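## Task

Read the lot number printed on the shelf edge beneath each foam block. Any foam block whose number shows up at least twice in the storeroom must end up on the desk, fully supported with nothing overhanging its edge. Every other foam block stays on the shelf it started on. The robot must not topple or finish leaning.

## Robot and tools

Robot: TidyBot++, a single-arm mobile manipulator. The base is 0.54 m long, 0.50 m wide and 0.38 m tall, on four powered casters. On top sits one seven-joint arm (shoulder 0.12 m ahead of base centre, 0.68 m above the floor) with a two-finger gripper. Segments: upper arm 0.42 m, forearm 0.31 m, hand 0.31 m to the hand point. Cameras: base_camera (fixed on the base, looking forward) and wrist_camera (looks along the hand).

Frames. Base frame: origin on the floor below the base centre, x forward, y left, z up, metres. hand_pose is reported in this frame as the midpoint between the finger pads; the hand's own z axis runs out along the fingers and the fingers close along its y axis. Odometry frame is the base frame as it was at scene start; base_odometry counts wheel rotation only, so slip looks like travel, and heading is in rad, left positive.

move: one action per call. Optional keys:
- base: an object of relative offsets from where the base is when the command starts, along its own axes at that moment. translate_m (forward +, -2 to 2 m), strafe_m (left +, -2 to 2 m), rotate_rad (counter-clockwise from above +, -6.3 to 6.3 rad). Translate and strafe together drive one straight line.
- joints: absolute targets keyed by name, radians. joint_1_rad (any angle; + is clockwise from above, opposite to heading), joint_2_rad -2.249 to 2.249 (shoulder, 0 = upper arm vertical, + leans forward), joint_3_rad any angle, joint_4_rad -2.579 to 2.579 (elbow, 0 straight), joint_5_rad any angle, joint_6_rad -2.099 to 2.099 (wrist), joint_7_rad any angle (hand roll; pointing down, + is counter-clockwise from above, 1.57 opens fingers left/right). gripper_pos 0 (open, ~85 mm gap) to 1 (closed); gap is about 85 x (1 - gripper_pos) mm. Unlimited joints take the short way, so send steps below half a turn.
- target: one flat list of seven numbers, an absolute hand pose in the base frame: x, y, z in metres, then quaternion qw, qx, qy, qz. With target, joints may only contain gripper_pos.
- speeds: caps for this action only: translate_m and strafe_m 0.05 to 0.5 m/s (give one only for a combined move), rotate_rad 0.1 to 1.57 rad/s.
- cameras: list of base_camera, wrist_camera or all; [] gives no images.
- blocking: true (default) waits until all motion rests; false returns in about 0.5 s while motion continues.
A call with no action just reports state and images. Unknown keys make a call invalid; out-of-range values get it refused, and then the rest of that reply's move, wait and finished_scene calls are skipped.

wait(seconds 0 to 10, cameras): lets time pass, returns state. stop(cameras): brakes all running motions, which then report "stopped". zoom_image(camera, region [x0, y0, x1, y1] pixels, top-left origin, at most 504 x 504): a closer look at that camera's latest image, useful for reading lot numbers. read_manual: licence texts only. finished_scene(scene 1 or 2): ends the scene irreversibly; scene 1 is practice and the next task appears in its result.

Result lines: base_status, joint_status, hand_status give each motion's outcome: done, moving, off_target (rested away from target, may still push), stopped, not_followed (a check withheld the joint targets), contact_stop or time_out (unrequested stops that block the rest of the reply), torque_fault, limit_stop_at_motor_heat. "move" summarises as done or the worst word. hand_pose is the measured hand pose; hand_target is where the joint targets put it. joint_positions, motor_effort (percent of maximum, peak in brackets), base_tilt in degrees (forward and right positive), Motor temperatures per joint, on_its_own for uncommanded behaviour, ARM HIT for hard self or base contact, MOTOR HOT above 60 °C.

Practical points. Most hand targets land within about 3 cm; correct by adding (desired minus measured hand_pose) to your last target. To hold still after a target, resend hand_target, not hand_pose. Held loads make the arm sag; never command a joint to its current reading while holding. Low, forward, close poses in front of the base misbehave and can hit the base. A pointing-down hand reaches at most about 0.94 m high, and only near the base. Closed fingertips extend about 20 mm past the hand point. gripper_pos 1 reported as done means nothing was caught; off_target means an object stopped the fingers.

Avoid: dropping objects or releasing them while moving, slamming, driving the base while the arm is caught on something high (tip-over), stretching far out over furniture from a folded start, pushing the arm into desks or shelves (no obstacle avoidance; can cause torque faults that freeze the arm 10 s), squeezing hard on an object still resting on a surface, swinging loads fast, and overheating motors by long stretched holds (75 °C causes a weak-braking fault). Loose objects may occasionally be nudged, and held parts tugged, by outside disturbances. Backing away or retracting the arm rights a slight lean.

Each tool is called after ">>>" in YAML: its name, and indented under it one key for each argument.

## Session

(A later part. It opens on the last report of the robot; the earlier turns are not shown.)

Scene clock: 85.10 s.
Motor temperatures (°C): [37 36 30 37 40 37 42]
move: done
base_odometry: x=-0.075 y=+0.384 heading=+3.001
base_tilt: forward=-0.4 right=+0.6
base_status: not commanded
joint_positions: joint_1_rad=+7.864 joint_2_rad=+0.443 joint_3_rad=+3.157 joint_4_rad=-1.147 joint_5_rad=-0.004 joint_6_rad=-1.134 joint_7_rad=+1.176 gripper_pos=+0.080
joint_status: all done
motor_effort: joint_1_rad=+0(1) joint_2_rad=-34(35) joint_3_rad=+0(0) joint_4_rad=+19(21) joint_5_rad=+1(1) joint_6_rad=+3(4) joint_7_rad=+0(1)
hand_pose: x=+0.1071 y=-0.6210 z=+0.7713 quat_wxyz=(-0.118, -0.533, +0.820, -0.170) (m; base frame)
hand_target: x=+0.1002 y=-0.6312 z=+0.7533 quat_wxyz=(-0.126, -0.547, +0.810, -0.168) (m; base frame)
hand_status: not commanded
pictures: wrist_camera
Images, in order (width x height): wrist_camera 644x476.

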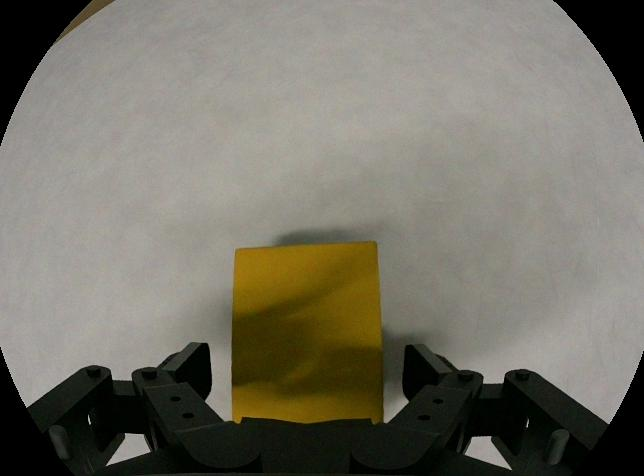

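>>> move:
  joints: {"joint_2_rad": 0.05, "gripper_pos": 0.0}
  blocking: false
  cameras: []

>>> move:
  base: {"translate_m": -1.508, "strafe_m": 0.87}
  joints: {"joint_2_rad": -1.02, "joint_4_rad": -2.521, "joint_6_rad": -0.345, "joint_7_rad": 1.61}
  cameras: ["wrist_camera"]

>>> move:
  base: {"strafe_m": 1.05}
  cameras: ["wrist_camera"]

Scene clock: 87.37 s.
Motor temperatures (°C): [37 36 30 37 40 37 42]
move: moving
base_odometry: x=-0.075 y=+0.384 heading=+3.001
base_tilt: forward=-0.4 right=+0.6
base_status: not commanded
joint_positions: joint_1_rad=+7.864 joint_2_rad=+0.369 joint_3_rad=+3.157 joint_4_rad=-1.147 joint_5_rad=-0.004 joint_6_rad=-1.134 joint_7_rad=+1.176 gripper_pos=+0.000
joint_status: joint_2_rad moving; the others done
motor_effort: joint_1_rad=+0(1) joint_2_rad=-35(38) joint_3_rad=+0(0) joint_4_rad=+21(21) joint_5_rad=+1(1) joint_6_rad=+4(4) joint_7_rad=+0(0)
hand_pose: x=+0.1072 y=-0.6127 z=+0.8170 quat_wxyz=(-0.138, -0.528, +0.813, -0.200) (m; base frame)
hand_target: x=+0.1005 y=-0.6161 z=+0.8366 quat_wxyz=(-0.163, -0.538, +0.797, -0.221) (m; base frame)
hand_status: not commanded
pictures: none
No camera images: "cameras" was empty.

Scene clock: 91.47 s.
Motor temperatures (°C): [37 36 30 37 40 37 42]
move: done
base_odometry: x=+1.297 y=-0.689 heading=+3.001
base_tilt: forward=-0.4 right=+0.6
base_status: done
joint_positions: joint_1_rad=+7.862 joint_2_rad=-1.028 joint_3_rad=+3.161 joint_4_rad=-2.507 joint_5_rad=-0.004 joint_6_rad=-0.383 joint_7_rad=+1.570 gripper_pos=+0.000
joint_status: all done
motor_effort: joint_1_rad=-1(24) joint_2_rad=+9(36) joint_3_rad=+1(6) joint_4_rad=+22(30) joint_5_rad=+1(3) joint_6_rad=+9(12) joint_7_rad=+0(1)
hand_pose: x=+0.1136 y=-0.2509 z=+0.8386 quat_wxyz=(-0.420, -0.557, +0.577, -0.425) (m; base frame)
hand_target: x=+0.1114 y=-0.2546 z=+0.8395 quat_wxyz=(-0.437, -0.564, +0.563, -0.416) (m; base frame)
hand_status: not commanded
pictures: wrist_camera
Images, in order (width x height): wrist_camera 644x476.

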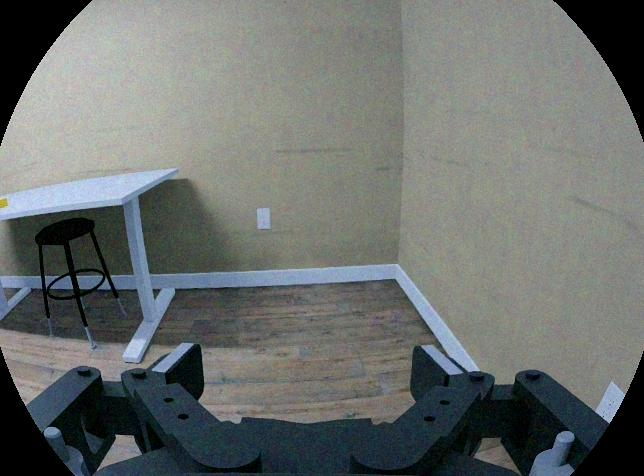

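Scene clock: 94.90 s.
Motor temperatures (°C): [37 36 30 37 40 37 42]
move: done
base_odometry: x=+1.149 y=-1.728 heading=+3.001
base_tilt: forward=-0.3 right=+0.6
base_status: done
joint_positions: joint_1_rad=+7.862 joint_2_rad=-1.025 joint_3_rad=+3.161 joint_4_rad=-2.507 joint_5_rad=-0.004 joint_6_rad=-0.383 joint_7_rad=+1.570 gripper_pos=+0.000
joint_status: not commanded
motor_effort: joint_1_rad=+0(1) joint_2_rad=+9(11) joint_3_rad=+1(1) joint_4_rad=+22(23) joint_5_rad=+1(1) joint_6_rad=+9(9) joint_7_rad=+0(1)
hand_pose: x=+0.1136 y=-0.2514 z=+0.8378 quat_wxyz=(-0.419, -0.558, +0.578, -0.424) (m; base frame)
hand_target: x=+0.1114 y=-0.2546 z=+0.8395 quat_wxyz=(-0.437, -0.564, +0.563, -0.416) (m; base frame)
hand_status: not commanded
pictures: wrist_camera
Images, in order (width x height): wrist_camera 644x476.

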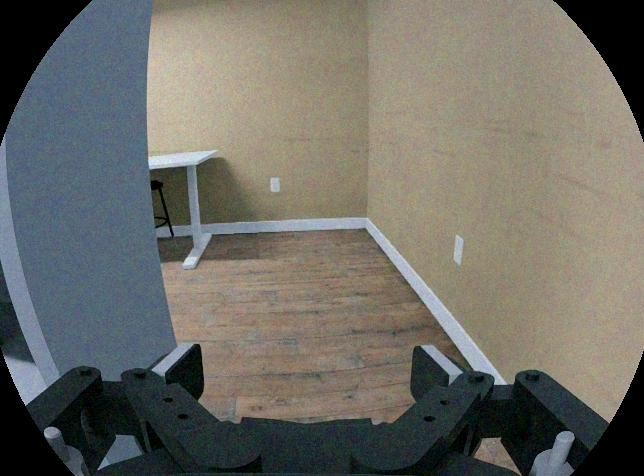

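>>> move:
  base: {"translate_m": 0.83, "strafe_m": 0.14}
  cameras: ["wrist_camera"]

Scene clock: 98.40 s.
Motor temperatures (°C): [37 36 30 37 40 37 42]
move: done
base_odometry: x=+0.308 y=-1.751 heading=+3.002
base_tilt: forward=-0.4 right=+0.6
base_status: done
joint_positions: joint_1_rad=+7.862 joint_2_rad=-1.025 joint_3_rad=+3.161 joint_4_rad=-2.507 joint_5_rad=-0.004 joint_6_rad=-0.383 joint_7_rad=+1.570 gripper_pos=+0.000
joint_status: not commanded
motor_effort: joint_1_rad=-1(1) joint_2_rad=+10(10) joint_3_rad=+1(2) joint_4_rad=+23(23) joint_5_rad=+1(1) joint_6_rad=+9(9) joint_7_rad=+0(1)
hand_pose: x=+0.1136 y=-0.2514 z=+0.8378 quat_wxyz=(-0.419, -0.558, +0.578, -0.424) (m; base frame)
hand_target: x=+0.1114 y=-0.2546 z=+0.8395 quat_wxyz=(-0.437, -0.564, +0.563, -0.416) (m; base frame)
hand_status: not commanded
pictures: wrist_camera
Images, in order (width x height): wrist_camera 644x476.

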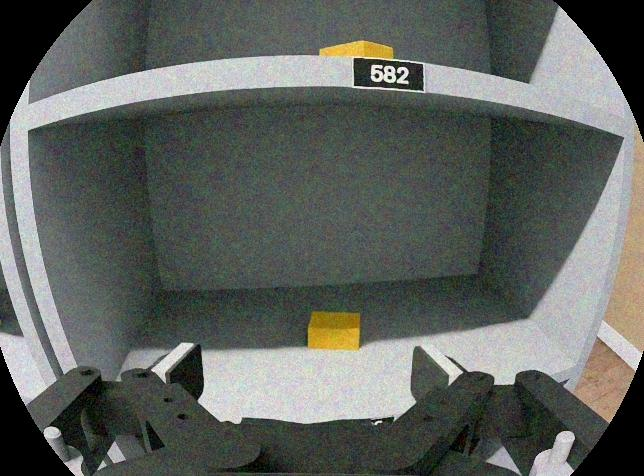

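>>> zoom_image:
  camera: "wrist_camera"
  region: [340, 395, 440, 450]

>>> zoom_image:
  camera: "wrist_camera"
  region: [340, 45, 440, 105]

Scaled by 5.040.

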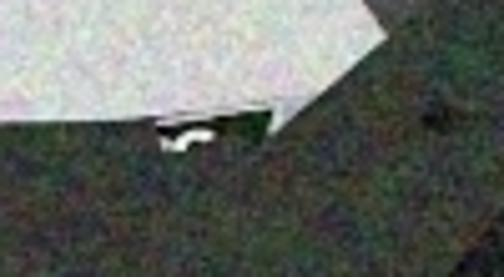

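Scaled by 5.040.

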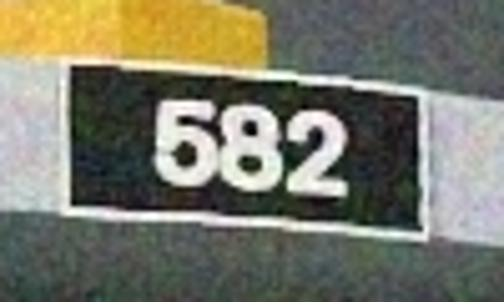

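>>> move:
  joints: {"joint_6_rad": -0.60}
  cameras: ["wrist_camera"]

>>> zoom_image:
  camera: "wrist_camera"
  region: [340, 340, 440, 420]

Scene clock: 99.70 s.
Motor temperatures (°C): [37 36 30 37 40 37 42]
move: done
base_odometry: x=+0.308 y=-1.751 heading=+3.002
base_tilt: forward=-0.3 right=+0.6
base_status: not commanded
joint_positions: joint_1_rad=+7.862 joint_2_rad=-1.025 joint_3_rad=+3.161 joint_4_rad=-2.513 joint_5_rad=-0.004 joint_6_rad=-0.588 joint_7_rad=+1.570 gripper_pos=+0.000
joint_status: all done
motor_effort: joint_1_rad=-1(1) joint_2_rad=+10(11) joint_3_rad=+1(1) joint_4_rad=+21(24) joint_5_rad=+1(1) joint_6_rad=+8(10) joint_7_rad=+0(1)
hand_pose: x=+0.1153 y=-0.2262 z=+0.7760 quat_wxyz=(-0.356, -0.599, +0.618, -0.363) (m; base frame)
hand_target: x=+0.1132 y=-0.2236 z=+0.7667 quat_wxyz=(-0.359, -0.615, +0.612, -0.344) (m; base frame)
hand_status: not commanded
pictures: wrist_camera
Images, in order (width x height): wrist_camera 644x476.

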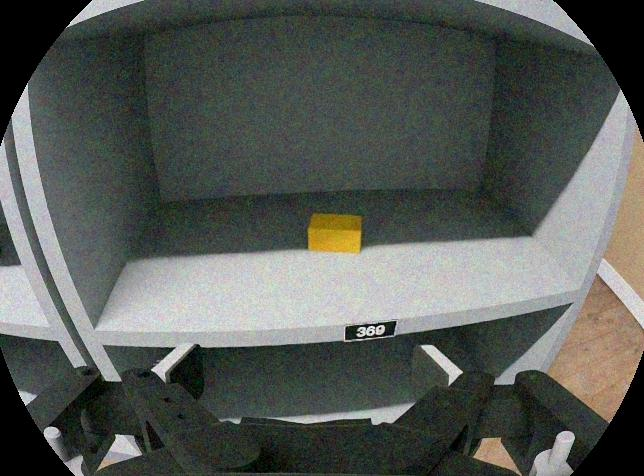

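Scaled by 5.040.

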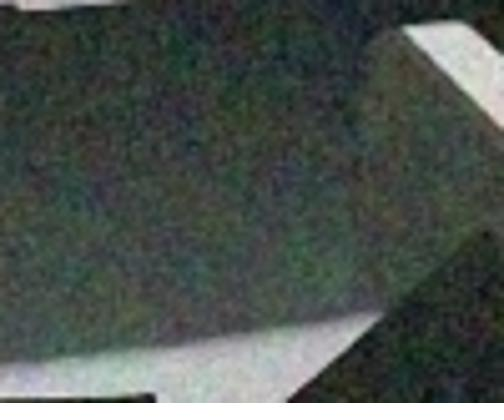

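>>> move:
  base: {"translate_m": 0.93, "strafe_m": 0.02}
  joints: {"joint_6_rad": -0.44}
  cameras: ["wrist_camera"]

Scene clock: 103.50 s.
Motor temperatures (°C): [37 36 30 37 40 37 42]
move: done
base_odometry: x=-0.616 y=-1.642 heading=+3.003
base_tilt: forward=-0.3 right=+0.6
base_status: done
joint_positions: joint_1_rad=+7.862 joint_2_rad=-1.025 joint_3_rad=+3.161 joint_4_rad=-2.512 joint_5_rad=-0.004 joint_6_rad=-0.456 joint_7_rad=+1.570 gripper_pos=+0.000
joint_status: all done
motor_effort: joint_1_rad=+0(1) joint_2_rad=+10(11) joint_3_rad=+1(2) joint_4_rad=+22(24) joint_5_rad=+1(1) joint_6_rad=+8(9) joint_7_rad=-1(1)
hand_pose: x=+0.1142 y=-0.2437 z=+0.8137 quat_wxyz=(-0.396, -0.574, +0.593, -0.402) (m; base frame)
hand_target: x=+0.1120 y=-0.2453 z=+0.8115 quat_wxyz=(-0.409, -0.584, +0.583, -0.390) (m; base frame)
hand_status: not commanded
pictures: wrist_camera
Images, in order (width x height): wrist_camera 644x476.

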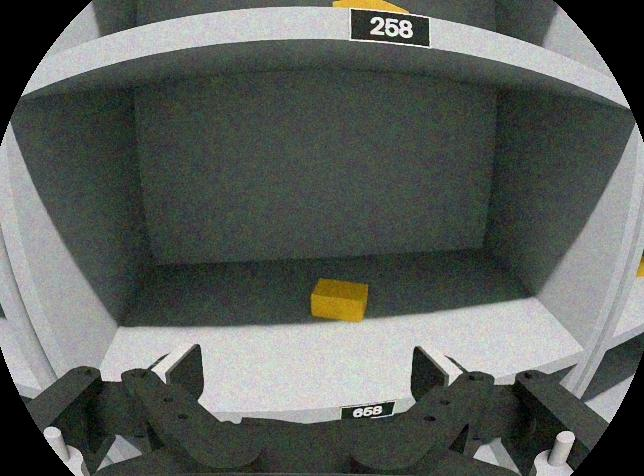

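>>> zoom_image:
  camera: "wrist_camera"
  region: [330, 385, 410, 433]

>>> zoom_image:
  camera: "wrist_camera"
  region: [345, 0, 445, 60]

Scaled by 6.300.

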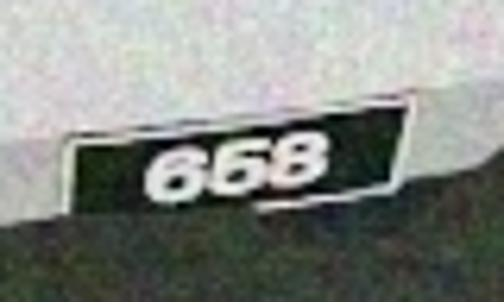

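Scaled by 5.040.

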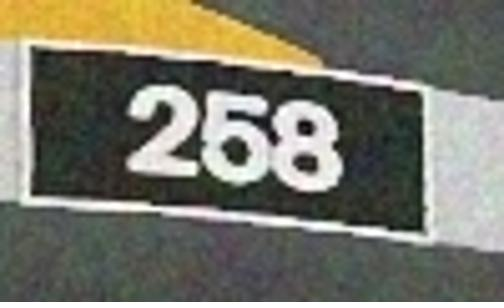

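>>> zoom_image:
  camera: "wrist_camera"
  region: [345, 397, 393, 423]

Scaled by 10.500.

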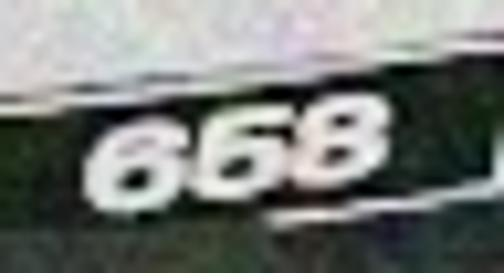

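>>> move:
  base: {"translate_m": 0.93}
  cameras: ["wrist_camera"]

Scene clock: 107.23 s.
Motor temperatures (°C): [37 36 30 37 40 37 42]
move: done
base_odometry: x=-1.537 y=-1.513 heading=+3.003
base_tilt: forward=-0.3 right=+0.6
base_status: done
joint_positions: joint_1_rad=+7.862 joint_2_rad=-1.025 joint_3_rad=+3.161 joint_4_rad=-2.512 joint_5_rad=-0.004 joint_6_rad=-0.456 joint_7_rad=+1.570 gripper_pos=+0.000
joint_status: not commanded
motor_effort: joint_1_rad=+0(1) joint_2_rad=+9(11) joint_3_rad=+1(2) joint_4_rad=+22(23) joint_5_rad=+1(1) joint_6_rad=+8(9) joint_7_rad=+0(1)
hand_pose: x=+0.1142 y=-0.2437 z=+0.8137 quat_wxyz=(-0.396, -0.574, +0.593, -0.402) (m; base frame)
hand_target: x=+0.1120 y=-0.2453 z=+0.8115 quat_wxyz=(-0.409, -0.584, +0.583, -0.390) (m; base frame)
hand_status: not commanded
pictures: wrist_camera
Images, in order (width x height): wrist_camera 644x476.

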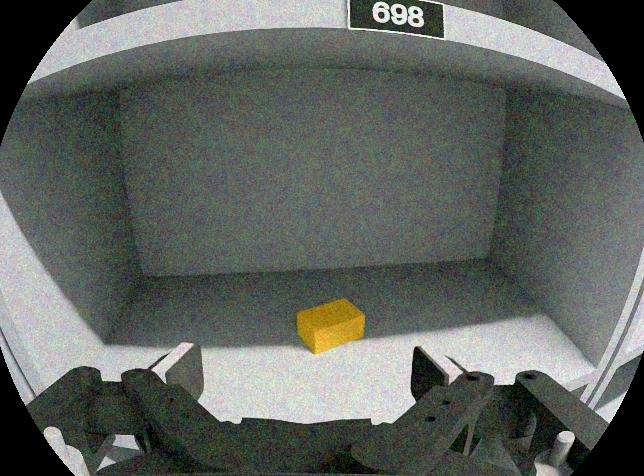

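>>> move:
  joints: {"joint_6_rad": -0.58}
  cameras: ["wrist_camera"]

>>> zoom_image:
  camera: "wrist_camera"
  region: [330, 335, 410, 420]

Scene clock: 108.27 s.
Motor temperatures (°C): [37 36 30 37 40 37 42]
move: done
base_odometry: x=-1.537 y=-1.513 heading=+3.003
base_tilt: forward=-0.3 right=+0.6
base_status: not commanded
joint_positions: joint_1_rad=+7.862 joint_2_rad=-1.025 joint_3_rad=+3.161 joint_4_rad=-2.512 joint_5_rad=-0.004 joint_6_rad=-0.572 joint_7_rad=+1.570 gripper_pos=+0.000
joint_status: all done
motor_effort: joint_1_rad=+0(1) joint_2_rad=+10(10) joint_3_rad=+1(1) joint_4_rad=+22(24) joint_5_rad=+1(1) joint_6_rad=+8(10) joint_7_rad=+0(1)
hand_pose: x=+0.1152 y=-0.2286 z=+0.7806 quat_wxyz=(-0.361, -0.596, +0.616, -0.368) (m; base frame)
hand_target: x=+0.1130 y=-0.2267 z=+0.7721 quat_wxyz=(-0.365, -0.611, +0.609, -0.350) (m; base frame)
hand_status: not commanded
pictures: wrist_camera
Images, in order (width x height): wrist_camera 644x476.

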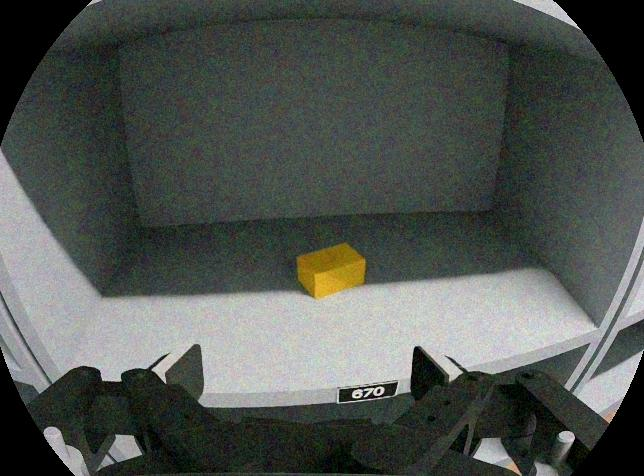

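Scaled by 5.929.

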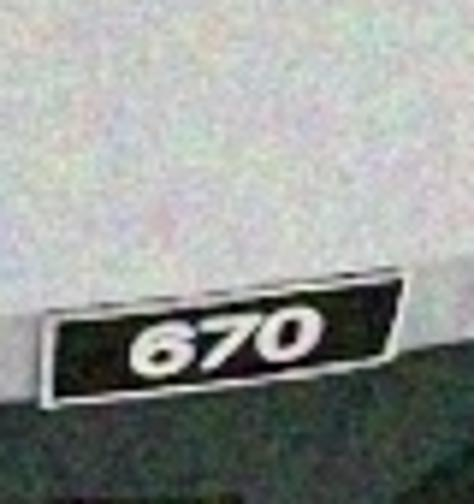

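>>> zoom_image:
  camera: "wrist_camera"
  region: [0, 180, 140, 400]

Scaled by 2.291.

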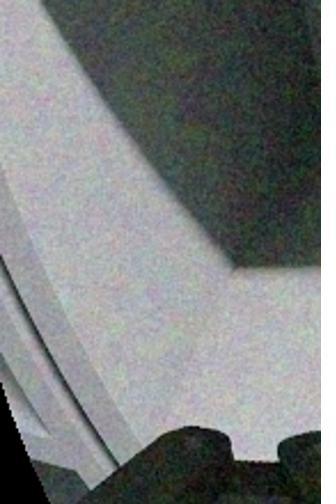

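>>> move:
  base: {"translate_m": 0.58}
  joints: {"joint_1_rad": 7.25, "joint_6_rad": -0.43}
  cameras: ["wrist_camera"]

Scene clock: 111.53 s.
Motor temperatures (°C): [37 36 30 37 40 37 42]
move: done
base_odometry: x=-2.112 y=-1.433 heading=+3.003
base_tilt: forward=-0.3 right=+0.6
base_status: done
joint_positions: joint_1_rad=+7.269 joint_2_rad=-1.025 joint_3_rad=+3.161 joint_4_rad=-2.512 joint_5_rad=-0.004 joint_6_rad=-0.486 joint_7_rad=+1.570 gripper_pos=+0.000
joint_status: all done
motor_effort: joint_1_rad=+0(2) joint_2_rad=+10(11) joint_3_rad=+1(2) joint_4_rad=+22(23) joint_5_rad=+1(1) joint_6_rad=+8(9) joint_7_rad=+0(1)
hand_pose: x=+0.2495 y=-0.2016 z=+0.8048 quat_wxyz=(-0.255, -0.730, +0.404, -0.489) (m; base frame)
hand_target: x=+0.2570 y=-0.2042 z=+0.8144 quat_wxyz=(-0.272, -0.732, +0.374, -0.500) (m; base frame)
hand_status: not commanded
pictures: wrist_camera
Images, in order (width x height): wrist_camera 644x476.

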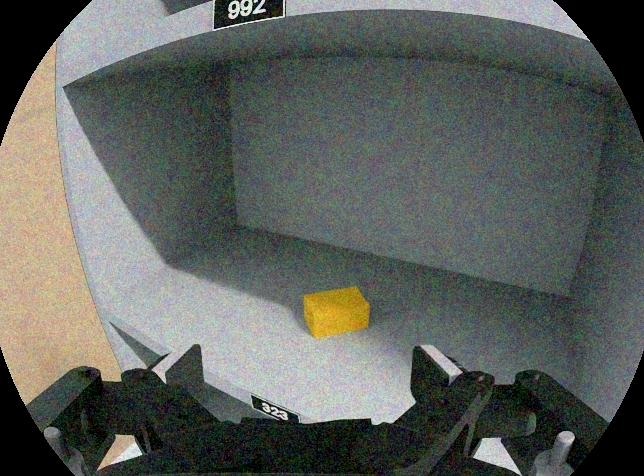

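>>> zoom_image:
  camera: "wrist_camera"
  region: [240, 385, 310, 430]

>>> zoom_image:
  camera: "wrist_camera"
  region: [200, 0, 300, 40]

Scaled by 7.200.

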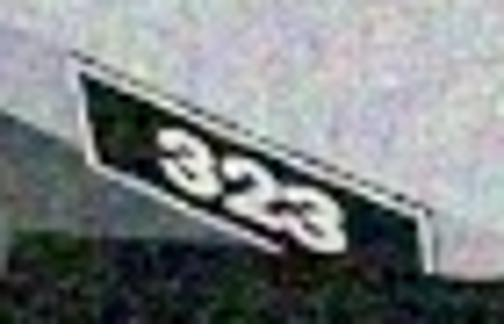

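Scaled by 5.040.

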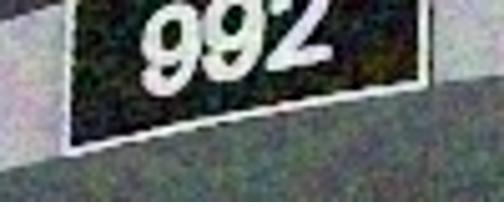

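>>> move:
  base: {"translate_m": -0.6755, "strafe_m": 0.016, "rotate_rad": 0.065}
  blocking: false
  cameras: []

>>> wait:
  seconds: 0.5
  cameras: []

>>> move:
  joints: {"joint_1_rad": 7.862, "joint_2_rad": 0.09, "joint_4_rad": -0.689, "joint_6_rad": -1.69, "joint_7_rad": 1.57}
  cameras: ["wrist_camera"]

Scene clock: 115.67 s.
Motor temperatures (°C): [37 36 30 37 40 37 42]
move: moving
base_odometry: x=-2.056 y=-1.442 heading=+3.069
base_tilt: forward=-0.3 right=+0.6
base_status: translate_m moving; strafe_m moving; rotate_rad moving
joint_positions: joint_1_rad=+7.264 joint_2_rad=-1.024 joint_3_rad=+3.161 joint_4_rad=-2.512 joint_5_rad=-0.004 joint_6_rad=-0.484 joint_7_rad=+1.570 gripper_pos=+0.000
joint_status: not commanded
motor_effort: joint_1_rad=-1(2) joint_2_rad=+9(11) joint_3_rad=+1(2) joint_4_rad=+22(22) joint_5_rad=+1(1) joint_6_rad=+8(9) joint_7_rad=+0(1)
hand_pose: x=+0.2506 y=-0.2013 z=+0.8049 quat_wxyz=(-0.254, -0.731, +0.402, -0.490) (m; base frame)
hand_target: x=+0.2570 y=-0.2042 z=+0.8144 quat_wxyz=(-0.272, -0.732, +0.374, -0.500) (m; base frame)
hand_status: not commanded
pictures: none
No camera images: "cameras" was empty.

Scene clock: 116.17 s.
Motor temperatures (°C): [37 36 30 37 40 37 42]
earlier move: moving
base_odometry: x=-1.882 y=-1.471 heading=+3.071
base_tilt: forward=-0.3 right=+0.6
base_status: translate_m moving; strafe_m moving; rotate_rad moving
joint_positions: joint_1_rad=+7.264 joint_2_rad=-1.024 joint_3_rad=+3.161 joint_4_rad=-2.512 joint_5_rad=-0.004 joint_6_rad=-0.484 joint_7_rad=+1.570 gripper_pos=+0.000
joint_status: not commanded
motor_effort: joint_1_rad=-1(2) joint_2_rad=+9(11) joint_3_rad=+1(2) joint_4_rad=+23(23) joint_5_rad=+1(1) joint_6_rad=+8(9) joint_7_rad=+0(1)
hand_pose: x=+0.2507 y=-0.2013 z=+0.8050 quat_wxyz=(-0.254, -0.731, +0.402, -0.490) (m; base frame)
hand_target: x=+0.2570 y=-0.2042 z=+0.8144 quat_wxyz=(-0.272, -0.732, +0.374, -0.500) (m; base frame)
hand_status: not commanded
wait: 0.50 s; no rest
pictures: none
No camera images: "cameras" was empty.

Scene clock: 119.43 s.
Motor temperatures (°C): [37 36 30 37 40 37 42]
move: done
base_odometry: x=-1.445 y=-1.542 heading=+3.069
base_tilt: forward=-0.4 right=+0.6
base_status: done
joint_positions: joint_1_rad=+7.843 joint_2_rad=+0.068 joint_3_rad=+3.161 joint_4_rad=-0.707 joint_5_rad=-0.004 joint_6_rad=-1.639 joint_7_rad=+1.570 gripper_pos=+0.000
joint_status: all done
motor_effort: joint_1_rad=+0(2) joint_2_rad=-18(19) joint_3_rad=+0(2) joint_4_rad=+16(24) joint_5_rad=+1(1) joint_6_rad=+6(10) joint_7_rad=+0(1)
hand_pose: x=+0.1183 y=-0.4559 z=+1.0939 quat_wxyz=(-0.252, -0.658, +0.663, -0.252) (m; base frame)
hand_target: x=+0.1103 y=-0.4527 z=+1.0811 quat_wxyz=(-0.236, -0.660, +0.675, -0.230) (m; base frame)
hand_status: not commanded
pictures: wrist_camera
Images, in order (width x height): wrist_camera 644x476.

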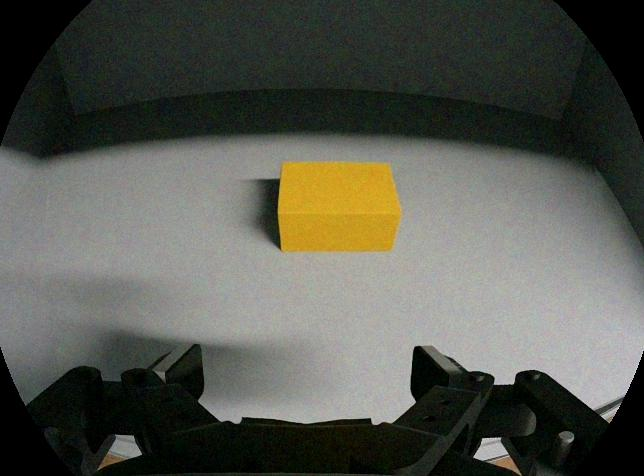

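>>> wait:
  seconds: 0
  cameras: ["wrist_camera", "base_camera"]

Scene clock: 128.50 s.
Motor temperatures (°C): [37 36 30 37 40 37 42]
base_odometry: x=-1.445 y=-1.542 heading=+3.069
base_tilt: forward=-0.4 right=+0.6
base_status: done
joint_positions: joint_1_rad=+7.843 joint_2_rad=+0.068 joint_3_rad=+3.161 joint_4_rad=-0.707 joint_5_rad=-0.004 joint_6_rad=-1.641 joint_7_rad=+1.570 gripper_pos=+0.000
joint_status: all done
motor_effort: joint_1_rad=+0(2) joint_2_rad=-18(19) joint_3_rad=+0(2) joint_4_rad=+15(24) joint_5_rad=+1(1) joint_6_rad=+6(10) joint_7_rad=+0(1)
hand_pose: x=+0.1184 y=-0.4555 z=+1.0935 quat_wxyz=(-0.251, -0.659, +0.663, -0.251) (m; base frame)
hand_target: x=+0.1103 y=-0.4527 z=+1.0811 quat_wxyz=(-0.236, -0.660, +0.675, -0.230) (m; base frame)
hand_status: not commanded
pictures: base_camera, wrist_camera
Images, in order (width x height): base_camera 644x364, wrist_camera 644x476.

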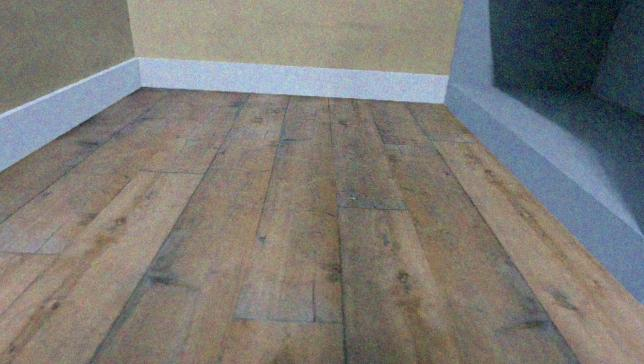

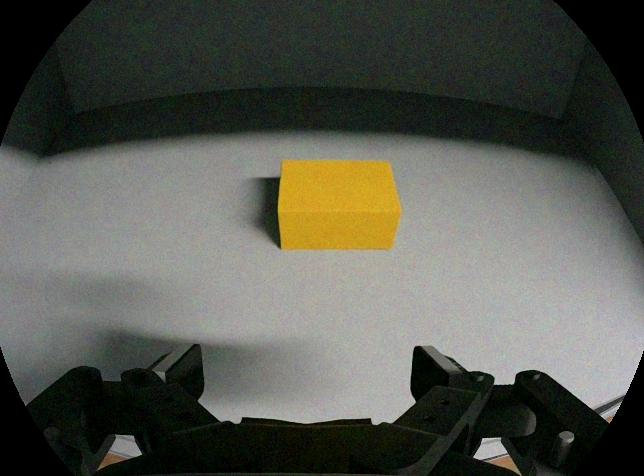

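>>> zoom_image:
  camera: "wrist_camera"
  region: [0, 330, 644, 476]

>>> zoom_image:
  camera: "wrist_camera"
  region: [440, 340, 644, 476]

Region (0, 330, 644, 476) is 644x146 pixels. A region can be at most 504 by 504 pixels.

Scaled by 2.471.

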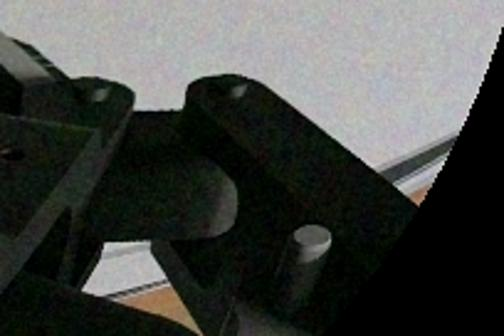

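>>> move:
  base: {"translate_m": -0.15, "strafe_m": 0.07}
  joints: {"joint_2_rad": -0.531, "joint_4_rad": -1.796, "joint_6_rad": -0.426}
  cameras: ["wrist_camera"]

Scene clock: 136.13 s.
Motor temperatures (°C): [37 36 30 37 40 37 42]
move: done
base_odometry: x=-1.300 y=-1.623 heading=+3.070
base_tilt: forward=-0.4 right=+0.6
base_status: done
joint_positions: joint_1_rad=+7.852 joint_2_rad=-0.517 joint_3_rad=+3.161 joint_4_rad=-1.764 joint_5_rad=-0.004 joint_6_rad=-0.484 joint_7_rad=+1.570 gripper_pos=+0.000
joint_status: all done
motor_effort: joint_1_rad=+0(2) joint_2_rad=-3(20) joint_3_rad=+0(2) joint_4_rad=+22(23) joint_5_rad=+0(2) joint_6_rad=+9(10) joint_7_rad=+0(1)
hand_pose: x=+0.1110 y=-0.3975 z=+1.0978 quat_wxyz=(-0.458, -0.531, +0.546, -0.459) (m; base frame)
hand_target: x=+0.1086 y=-0.3958 z=+1.1020 quat_wxyz=(-0.472, -0.521, +0.537, -0.466) (m; base frame)
hand_status: not commanded
pictures: wrist_camera
Images, in order (width x height): wrist_camera 644x476.

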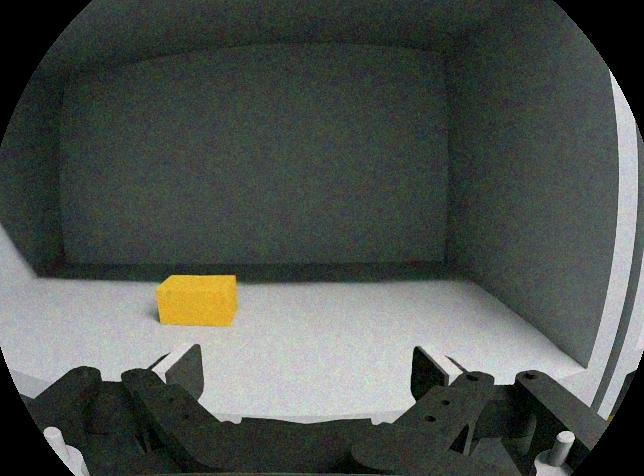

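>>> move:
  base: {"rotate_rad": -1.571}
  joints: {"joint_1_rad": 6.253, "joint_2_rad": 0.366, "joint_4_rad": -0.512, "joint_5_rad": -1.12, "joint_6_rad": -2.02, "joint_7_rad": 2.602}
  cameras: ["wrist_camera", "base_camera"]

Scene clock: 142.17 s.
Motor temperatures (°C): [37 36 30 37 40 37 42]
move: done
base_odometry: x=-1.300 y=-1.623 heading=+1.500
base_tilt: forward=-0.3 right=+0.6
base_status: done
joint_positions: joint_1_rad=+6.268 joint_2_rad=+0.338 joint_3_rad=+3.162 joint_4_rad=-0.531 joint_5_rad=-1.053 joint_6_rad=-1.968 joint_7_rad=+2.558 gripper_pos=+0.000
joint_status: all done
motor_effort: joint_1_rad=+0(3) joint_2_rad=-24(25) joint_3_rad=-1(2) joint_4_rad=+12(23) joint_5_rad=-5(6) joint_6_rad=+4(10) joint_7_rad=+0(1)
hand_pose: x=+0.4992 y=+0.2521 z=+1.0942 quat_wxyz=(+0.313, -0.630, -0.636, -0.317) (m; base frame)
hand_target: x=+0.4814 y=+0.2616 z=+1.0939 quat_wxyz=(+0.339, -0.586, -0.670, -0.305) (m; base frame)
hand_status: not commanded
pictures: base_camera, wrist_camera
Images, in order (width x height): base_camera 644x364, wrist_camera 644x476.

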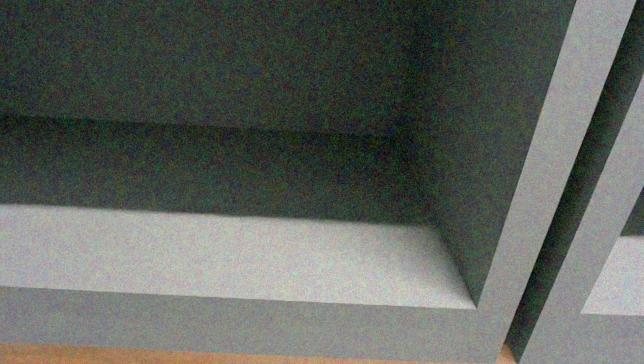

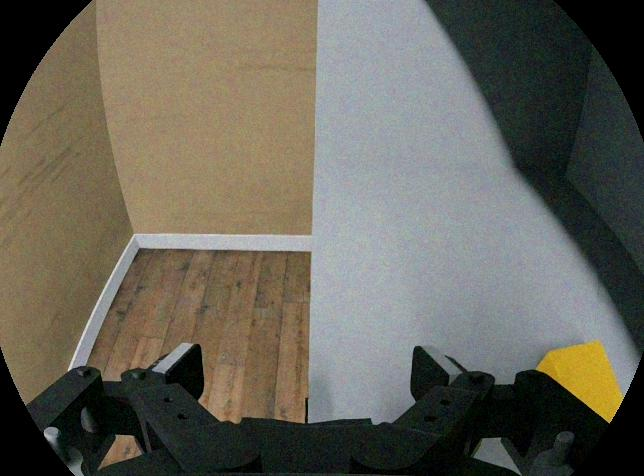

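>>> zoom_image:
  camera: "wrist_camera"
  region: [460, 310, 644, 476]

Scaled by 2.739.

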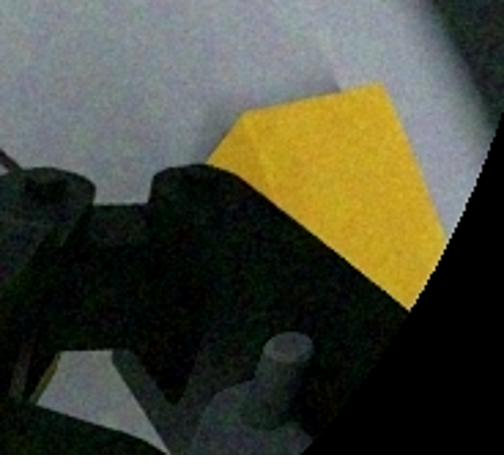

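>>> move:
  base: {"translate_m": 0.15, "strafe_m": -0.01}
  cameras: ["wrist_camera"]

>>> zoom_image:
  camera: "wrist_camera"
  region: [200, 240, 500, 440]

Scene clock: 145.13 s.
Motor temperatures (°C): [37 36 30 37 40 37 42]
move: done
base_odometry: x=-1.279 y=-1.474 heading=+1.498
base_tilt: forward=-0.3 right=+0.6
base_status: done
joint_positions: joint_1_rad=+6.267 joint_2_rad=+0.358 joint_3_rad=+3.162 joint_4_rad=-0.528 joint_5_rad=-1.058 joint_6_rad=-1.973 joint_7_rad=+2.559 gripper_pos=+0.000
joint_status: not commanded
motor_effort: joint_1_rad=-1(1) joint_2_rad=-25(29) joint_3_rad=-2(2) joint_4_rad=+13(14) joint_5_rad=-5(5) joint_6_rad=+4(5) joint_7_rad=+0(1)
hand_pose: x=+0.5055 y=+0.2524 z=+1.0870 quat_wxyz=(+0.320, -0.631, -0.635, -0.310) (m; base frame)
hand_target: x=+0.4814 y=+0.2616 z=+1.0939 quat_wxyz=(+0.339, -0.586, -0.670, -0.305) (m; base frame)
hand_status: not commanded
pictures: wrist_camera
Images, in order (width x height): wrist_camera 644x476.

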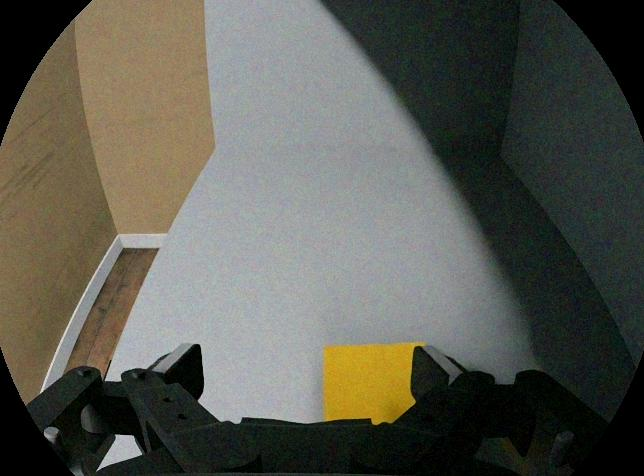

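Scaled by 1.680.

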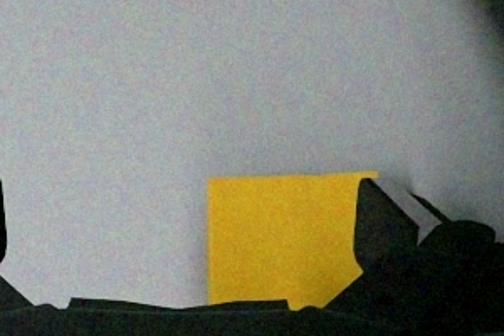

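>>> move:
  base: {"translate_m": 0.035, "strafe_m": -0.019}
  cameras: ["wrist_camera", "base_camera"]

>>> zoom_image:
  camera: "wrist_camera"
  region: [180, 260, 460, 440]

Scene clock: 148.20 s.
Motor temperatures (°C): [37 36 30 37 40 37 42]
move: done
base_odometry: x=-1.258 y=-1.440 heading=+1.499
base_tilt: forward=-0.3 right=+0.6
base_status: done
joint_positions: joint_1_rad=+6.264 joint_2_rad=+0.362 joint_3_rad=+3.162 joint_4_rad=-0.527 joint_5_rad=-1.059 joint_6_rad=-1.974 joint_7_rad=+2.559 gripper_pos=+0.000
joint_status: not commanded
motor_effort: joint_1_rad=-1(3) joint_2_rad=-26(31) joint_3_rad=-2(3) joint_4_rad=+13(15) joint_5_rad=-5(6) joint_6_rad=+4(5) joint_7_rad=+0(1)
hand_pose: x=+0.5053 y=+0.2540 z=+1.0861 quat_wxyz=(+0.322, -0.630, -0.636, -0.308) (m; base frame)
hand_target: x=+0.4814 y=+0.2616 z=+1.0939 quat_wxyz=(+0.339, -0.586, -0.670, -0.305) (m; base frame)
hand_status: not commanded
pictures: base_camera, wrist_camera
Images, in order (width x height): base_camera 644x364, wrist_camera 644x476.

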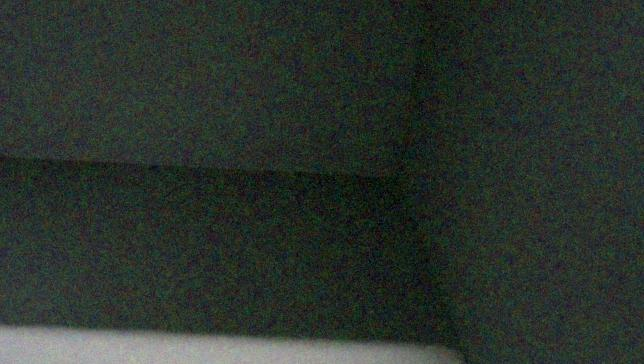

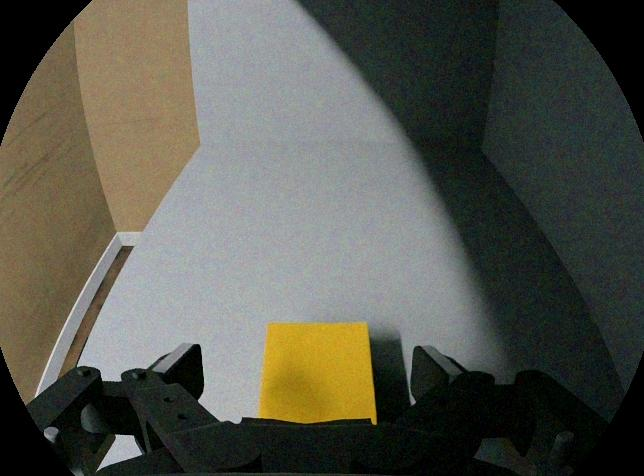

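Scaled by 1.800.

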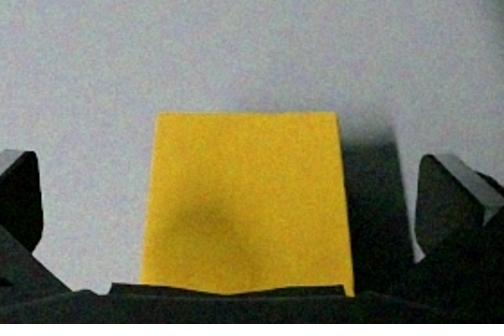

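>>> move:
  joints: {"joint_2_rad": 0.2415, "joint_4_rad": -0.8586, "joint_5_rad": -0.905, "joint_6_rad": -1.793, "joint_7_rad": 2.80}
  cameras: ["wrist_camera"]

>>> zoom_image:
  camera: "wrist_camera"
  region: [180, 260, 460, 440]

Scene clock: 151.17 s.
Motor temperatures (°C): [37 36 30 37 40 37 42]
move: done
base_odometry: x=-1.258 y=-1.440 heading=+1.499
base_tilt: forward=-0.3 right=+0.6
base_status: not commanded
joint_positions: joint_1_rad=+6.264 joint_2_rad=+0.250 joint_3_rad=+3.162 joint_4_rad=-0.830 joint_5_rad=-0.977 joint_6_rad=-1.847 joint_7_rad=+2.754 gripper_pos=+0.000
joint_status: all done
motor_effort: joint_1_rad=-1(1) joint_2_rad=-23(26) joint_3_rad=-1(2) joint_4_rad=+15(16) joint_5_rad=-6(6) joint_6_rad=+3(5) joint_7_rad=+0(1)
hand_pose: x=+0.5044 y=+0.2513 z=+1.0488 quat_wxyz=(+0.307, -0.631, -0.636, -0.320) (m; base frame)
hand_target: x=+0.5200 y=+0.2474 z=+1.0340 quat_wxyz=(+0.273, -0.639, -0.641, -0.325) (m; base frame)
hand_status: not commanded
pictures: wrist_camera
Images, in order (width x height): wrist_camera 644x476.

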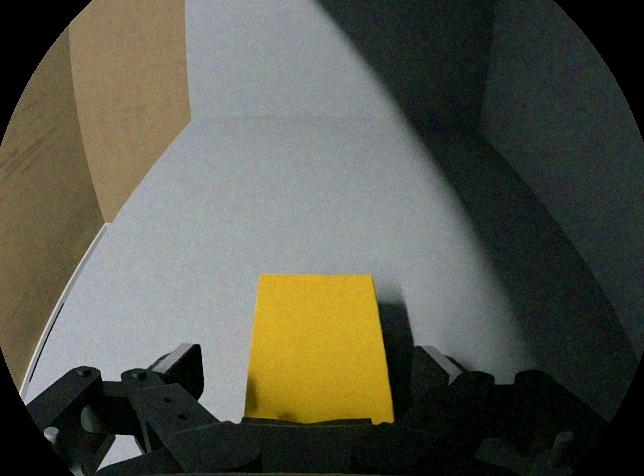

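Scaled by 1.800.

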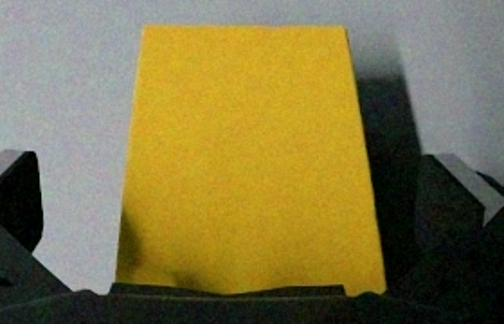

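>>> move:
  joints: {"joint_2_rad": 0.2835, "joint_4_rad": -0.870}
  cameras: ["wrist_camera"]

>>> zoom_image:
  camera: "wrist_camera"
  region: [180, 260, 460, 440]

Scene clock: 152.70 s.
Motor temperatures (°C): [37 36 30 37 40 37 42]
move: done
base_odometry: x=-1.258 y=-1.440 heading=+1.499
base_tilt: forward=-0.3 right=+0.6
base_status: not commanded
joint_positions: joint_1_rad=+6.264 joint_2_rad=+0.265 joint_3_rad=+3.162 joint_4_rad=-0.842 joint_5_rad=-0.976 joint_6_rad=-1.845 joint_7_rad=+2.757 gripper_pos=+0.000
joint_status: all done
motor_effort: joint_1_rad=+0(1) joint_2_rad=-24(26) joint_3_rad=-1(1) joint_4_rad=+15(16) joint_5_rad=-6(6) joint_6_rad=+3(3) joint_7_rad=+0(0)
hand_pose: x=+0.5102 y=+0.2513 z=+1.0394 quat_wxyz=(+0.314, -0.635, -0.632, -0.312) (m; base frame)
hand_target: x=+0.5337 y=+0.2479 z=+1.0131 quat_wxyz=(+0.290, -0.648, -0.634, -0.307) (m; base frame)
hand_status: not commanded
pictures: wrist_camera
Images, in order (width x height): wrist_camera 644x476.

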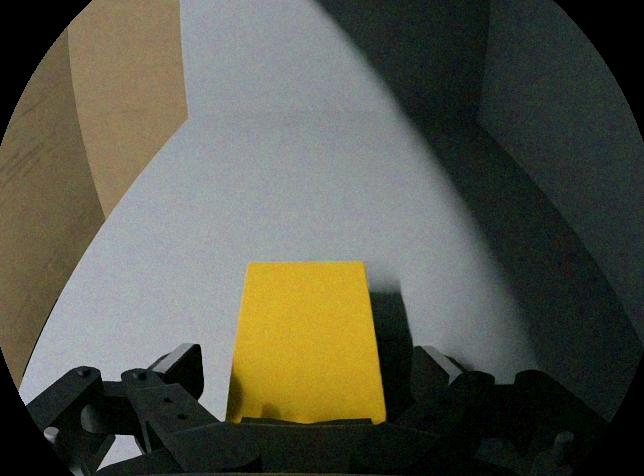

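Scaled by 1.800.

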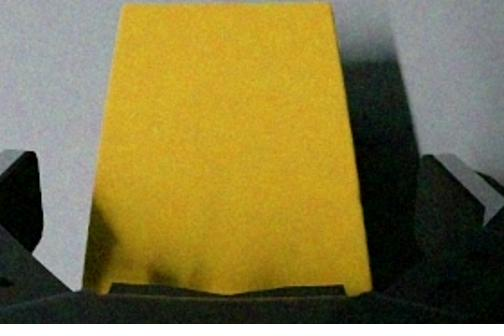

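>>> move:
  joints: {"gripper_pos": 0.5}
  cameras: ["wrist_camera"]

Scene clock: 153.73 s.
Motor temperatures (°C): [37 36 30 37 40 37 42]
move: off_target
base_odometry: x=-1.258 y=-1.440 heading=+1.499
base_tilt: forward=-0.3 right=+0.6
base_status: not commanded
joint_positions: joint_1_rad=+6.264 joint_2_rad=+0.262 joint_3_rad=+3.162 joint_4_rad=-0.843 joint_5_rad=-0.975 joint_6_rad=-1.841 joint_7_rad=+2.757 gripper_pos=+0.432
joint_status: gripper_pos off_target (ended at +0.432, target +0.500)
motor_effort: joint_1_rad=-1(3) joint_2_rad=-23(25) joint_3_rad=-1(3) joint_4_rad=+14(16) joint_5_rad=-5(6) joint_6_rad=+2(3) joint_7_rad=+0(0)
hand_pose: x=+0.5102 y=+0.2514 z=+1.0405 quat_wxyz=(+0.313, -0.636, -0.632, -0.314) (m; base frame)
hand_target: x=+0.5337 y=+0.2479 z=+1.0131 quat_wxyz=(+0.290, -0.648, -0.634, -0.307) (m; base frame)
hand_status: not commanded
pictures: wrist_camera
Images, in order (width x height): wrist_camera 644x476.

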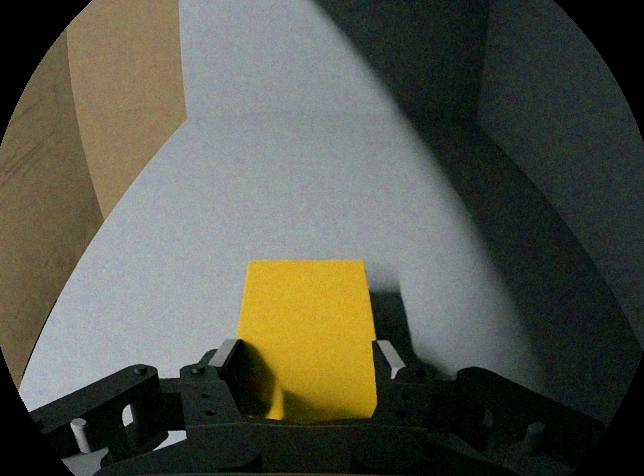

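>>> move:
  joints: {"joint_2_rad": 0.375, "joint_4_rad": -0.500, "joint_5_rad": -1.12, "joint_6_rad": -2.02, "joint_7_rad": 2.602, "gripper_pos": 0.6}
  cameras: ["wrist_camera"]

Scene clock: 157.70 s.
Motor temperatures (°C): [37 36 30 37 40 37 42]
move: off_target
base_odometry: x=-1.258 y=-1.440 heading=+1.499
base_tilt: forward=-0.3 right=+0.6
base_status: not commanded
joint_positions: joint_1_rad=+6.264 joint_2_rad=+0.347 joint_3_rad=+3.162 joint_4_rad=-0.517 joint_5_rad=-1.057 joint_6_rad=-1.970 joint_7_rad=+2.646 gripper_pos=+0.432
joint_status: gripper_pos off_target (ended at +0.432, target +0.600); the others done
motor_effort: joint_1_rad=-1(1) joint_2_rad=-25(27) joint_3_rad=-2(2) joint_4_rad=+14(16) joint_5_rad=-5(7) joint_6_rad=+4(5) joint_7_rad=+0(1)
hand_pose: x=+0.5007 y=+0.2541 z=+1.0941 quat_wxyz=(+0.299, -0.598, -0.666, -0.331) (m; base frame)
hand_target: x=+0.4848 y=+0.2617 z=+1.0932 quat_wxyz=(+0.338, -0.585, -0.670, -0.306) (m; base frame)
hand_status: not commanded
pictures: wrist_camera
Images, in order (width x height): wrist_camera 644x476.

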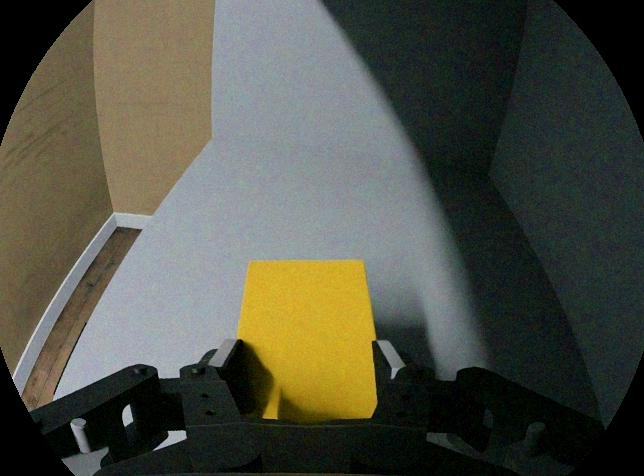

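>>> move:
  base: {"translate_m": -0.32}
  cameras: []

>>> move:
  base: {"strafe_m": -2.0}
  joints: {"joint_2_rad": -0.80, "joint_4_rad": -2.29, "joint_5_rad": 0.0, "joint_6_rad": -0.905, "joint_7_rad": 1.57}
  blocking: false
  cameras: ["wrist_camera"]

>>> wait:
  seconds: 1.8
  cameras: ["wrist_camera"]

Scene clock: 159.83 s.
Motor temperatures (°C): [37 36 30 37 40 37 42]
move: done
base_odometry: x=-1.281 y=-1.759 heading=+1.499
base_tilt: forward=-0.3 right=+0.6
base_status: done
joint_positions: joint_1_rad=+6.263 joint_2_rad=+0.357 joint_3_rad=+3.162 joint_4_rad=-0.515 joint_5_rad=-1.059 joint_6_rad=-1.975 joint_7_rad=+2.645 gripper_pos=+0.432
joint_status: not commanded
motor_effort: joint_1_rad=-1(1) joint_2_rad=-25(29) joint_3_rad=-2(2) joint_4_rad=+13(15) joint_5_rad=-5(6) joint_6_rad=+4(5) joint_7_rad=+0(1)
hand_pose: x=+0.5025 y=+0.2541 z=+1.0908 quat_wxyz=(+0.303, -0.598, -0.666, -0.326) (m; base frame)
hand_target: x=+0.4848 y=+0.2617 z=+1.0932 quat_wxyz=(+0.338, -0.585, -0.670, -0.306) (m; base frame)
hand_status: not commanded
pictures: none
No camera images: "cameras" was empty.

Scene clock: 160.33 s.
Motor temperatures (°C): [37 36 30 37 40 37 42]
move: moving
base_odometry: x=-1.216 y=-1.764 heading=+1.499
base_tilt: forward=-0.3 right=+0.6
base_status: strafe_m moving
joint_positions: joint_1_rad=+6.260 joint_2_rad=+0.309 joint_3_rad=+3.162 joint_4_rad=-0.602 joint_5_rad=-1.057 joint_6_rad=-1.965 joint_7_rad=+2.580 gripper_pos=+0.432
joint_status: joint_2_rad moving; joint_4_rad moving; joint_5_rad moving; joint_6_rad moving; joint_7_rad moving
motor_effort: joint_1_rad=+0(3) joint_2_rad=-25(28) joint_3_rad=-1(2) joint_4_rad=+13(14) joint_5_rad=-5(6) joint_6_rad=+2(4) joint_7_rad=-1(1)
hand_pose: x=+0.4864 y=+0.2556 z=+1.0891 quat_wxyz=(+0.325, -0.626, -0.638, -0.308) (m; base frame)
hand_target: x=+0.4854 y=+0.2588 z=+1.0894 quat_wxyz=(+0.329, -0.649, -0.615, -0.304) (m; base frame)
hand_status: not commanded
pictures: wrist_camera
Images, in order (width x height): wrist_camera 644x476.

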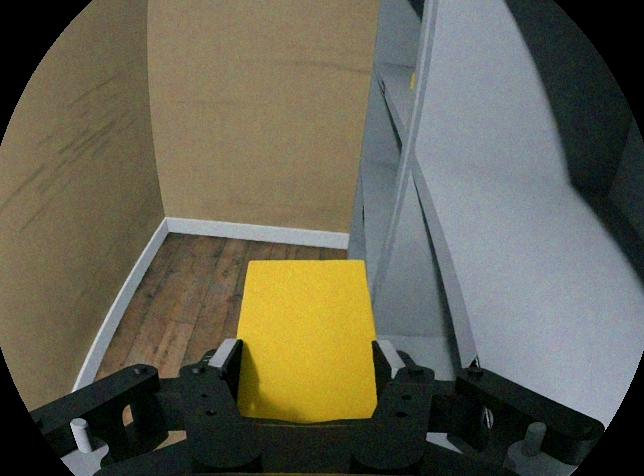

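Scene clock: 162.13 s.
Motor temperatures (°C): [37 36 30 37 40 37 42]
earlier move: moving
base_odometry: x=-0.375 y=-1.824 heading=+1.499
base_tilt: forward=-0.4 right=+0.6
base_status: strafe_m moving
joint_positions: joint_1_rad=+6.260 joint_2_rad=-0.735 joint_3_rad=+3.162 joint_4_rad=-2.189 joint_5_rad=-0.131 joint_6_rad=-1.022 joint_7_rad=+1.669 gripper_pos=+0.432
joint_status: joint_2_rad moving; joint_4_rad moving; joint_5_rad moving; joint_6_rad moving; joint_7_rad moving
motor_effort: joint_1_rad=-1(3) joint_2_rad=+5(28) joint_3_rad=+1(2) joint_4_rad=+21(22) joint_5_rad=-1(6) joint_6_rad=+6(7) joint_7_rad=-1(1)
hand_pose: x=+0.3408 y=+0.0364 z=+0.7886 quat_wxyz=(+0.056, -0.942, -0.034, -0.329) (m; base frame)
hand_target: x=+0.3497 y=+0.0148 z=+0.7879 quat_wxyz=(+0.021, -0.934, -0.019, -0.356) (m; base frame)
hand_status: not commanded
wait: 1.80 s; no rest
pictures: wrist_camera
Images, in order (width x height): wrist_camera 644x476.

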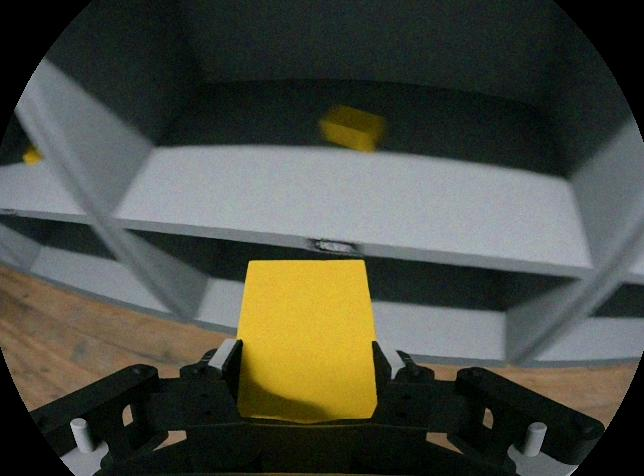

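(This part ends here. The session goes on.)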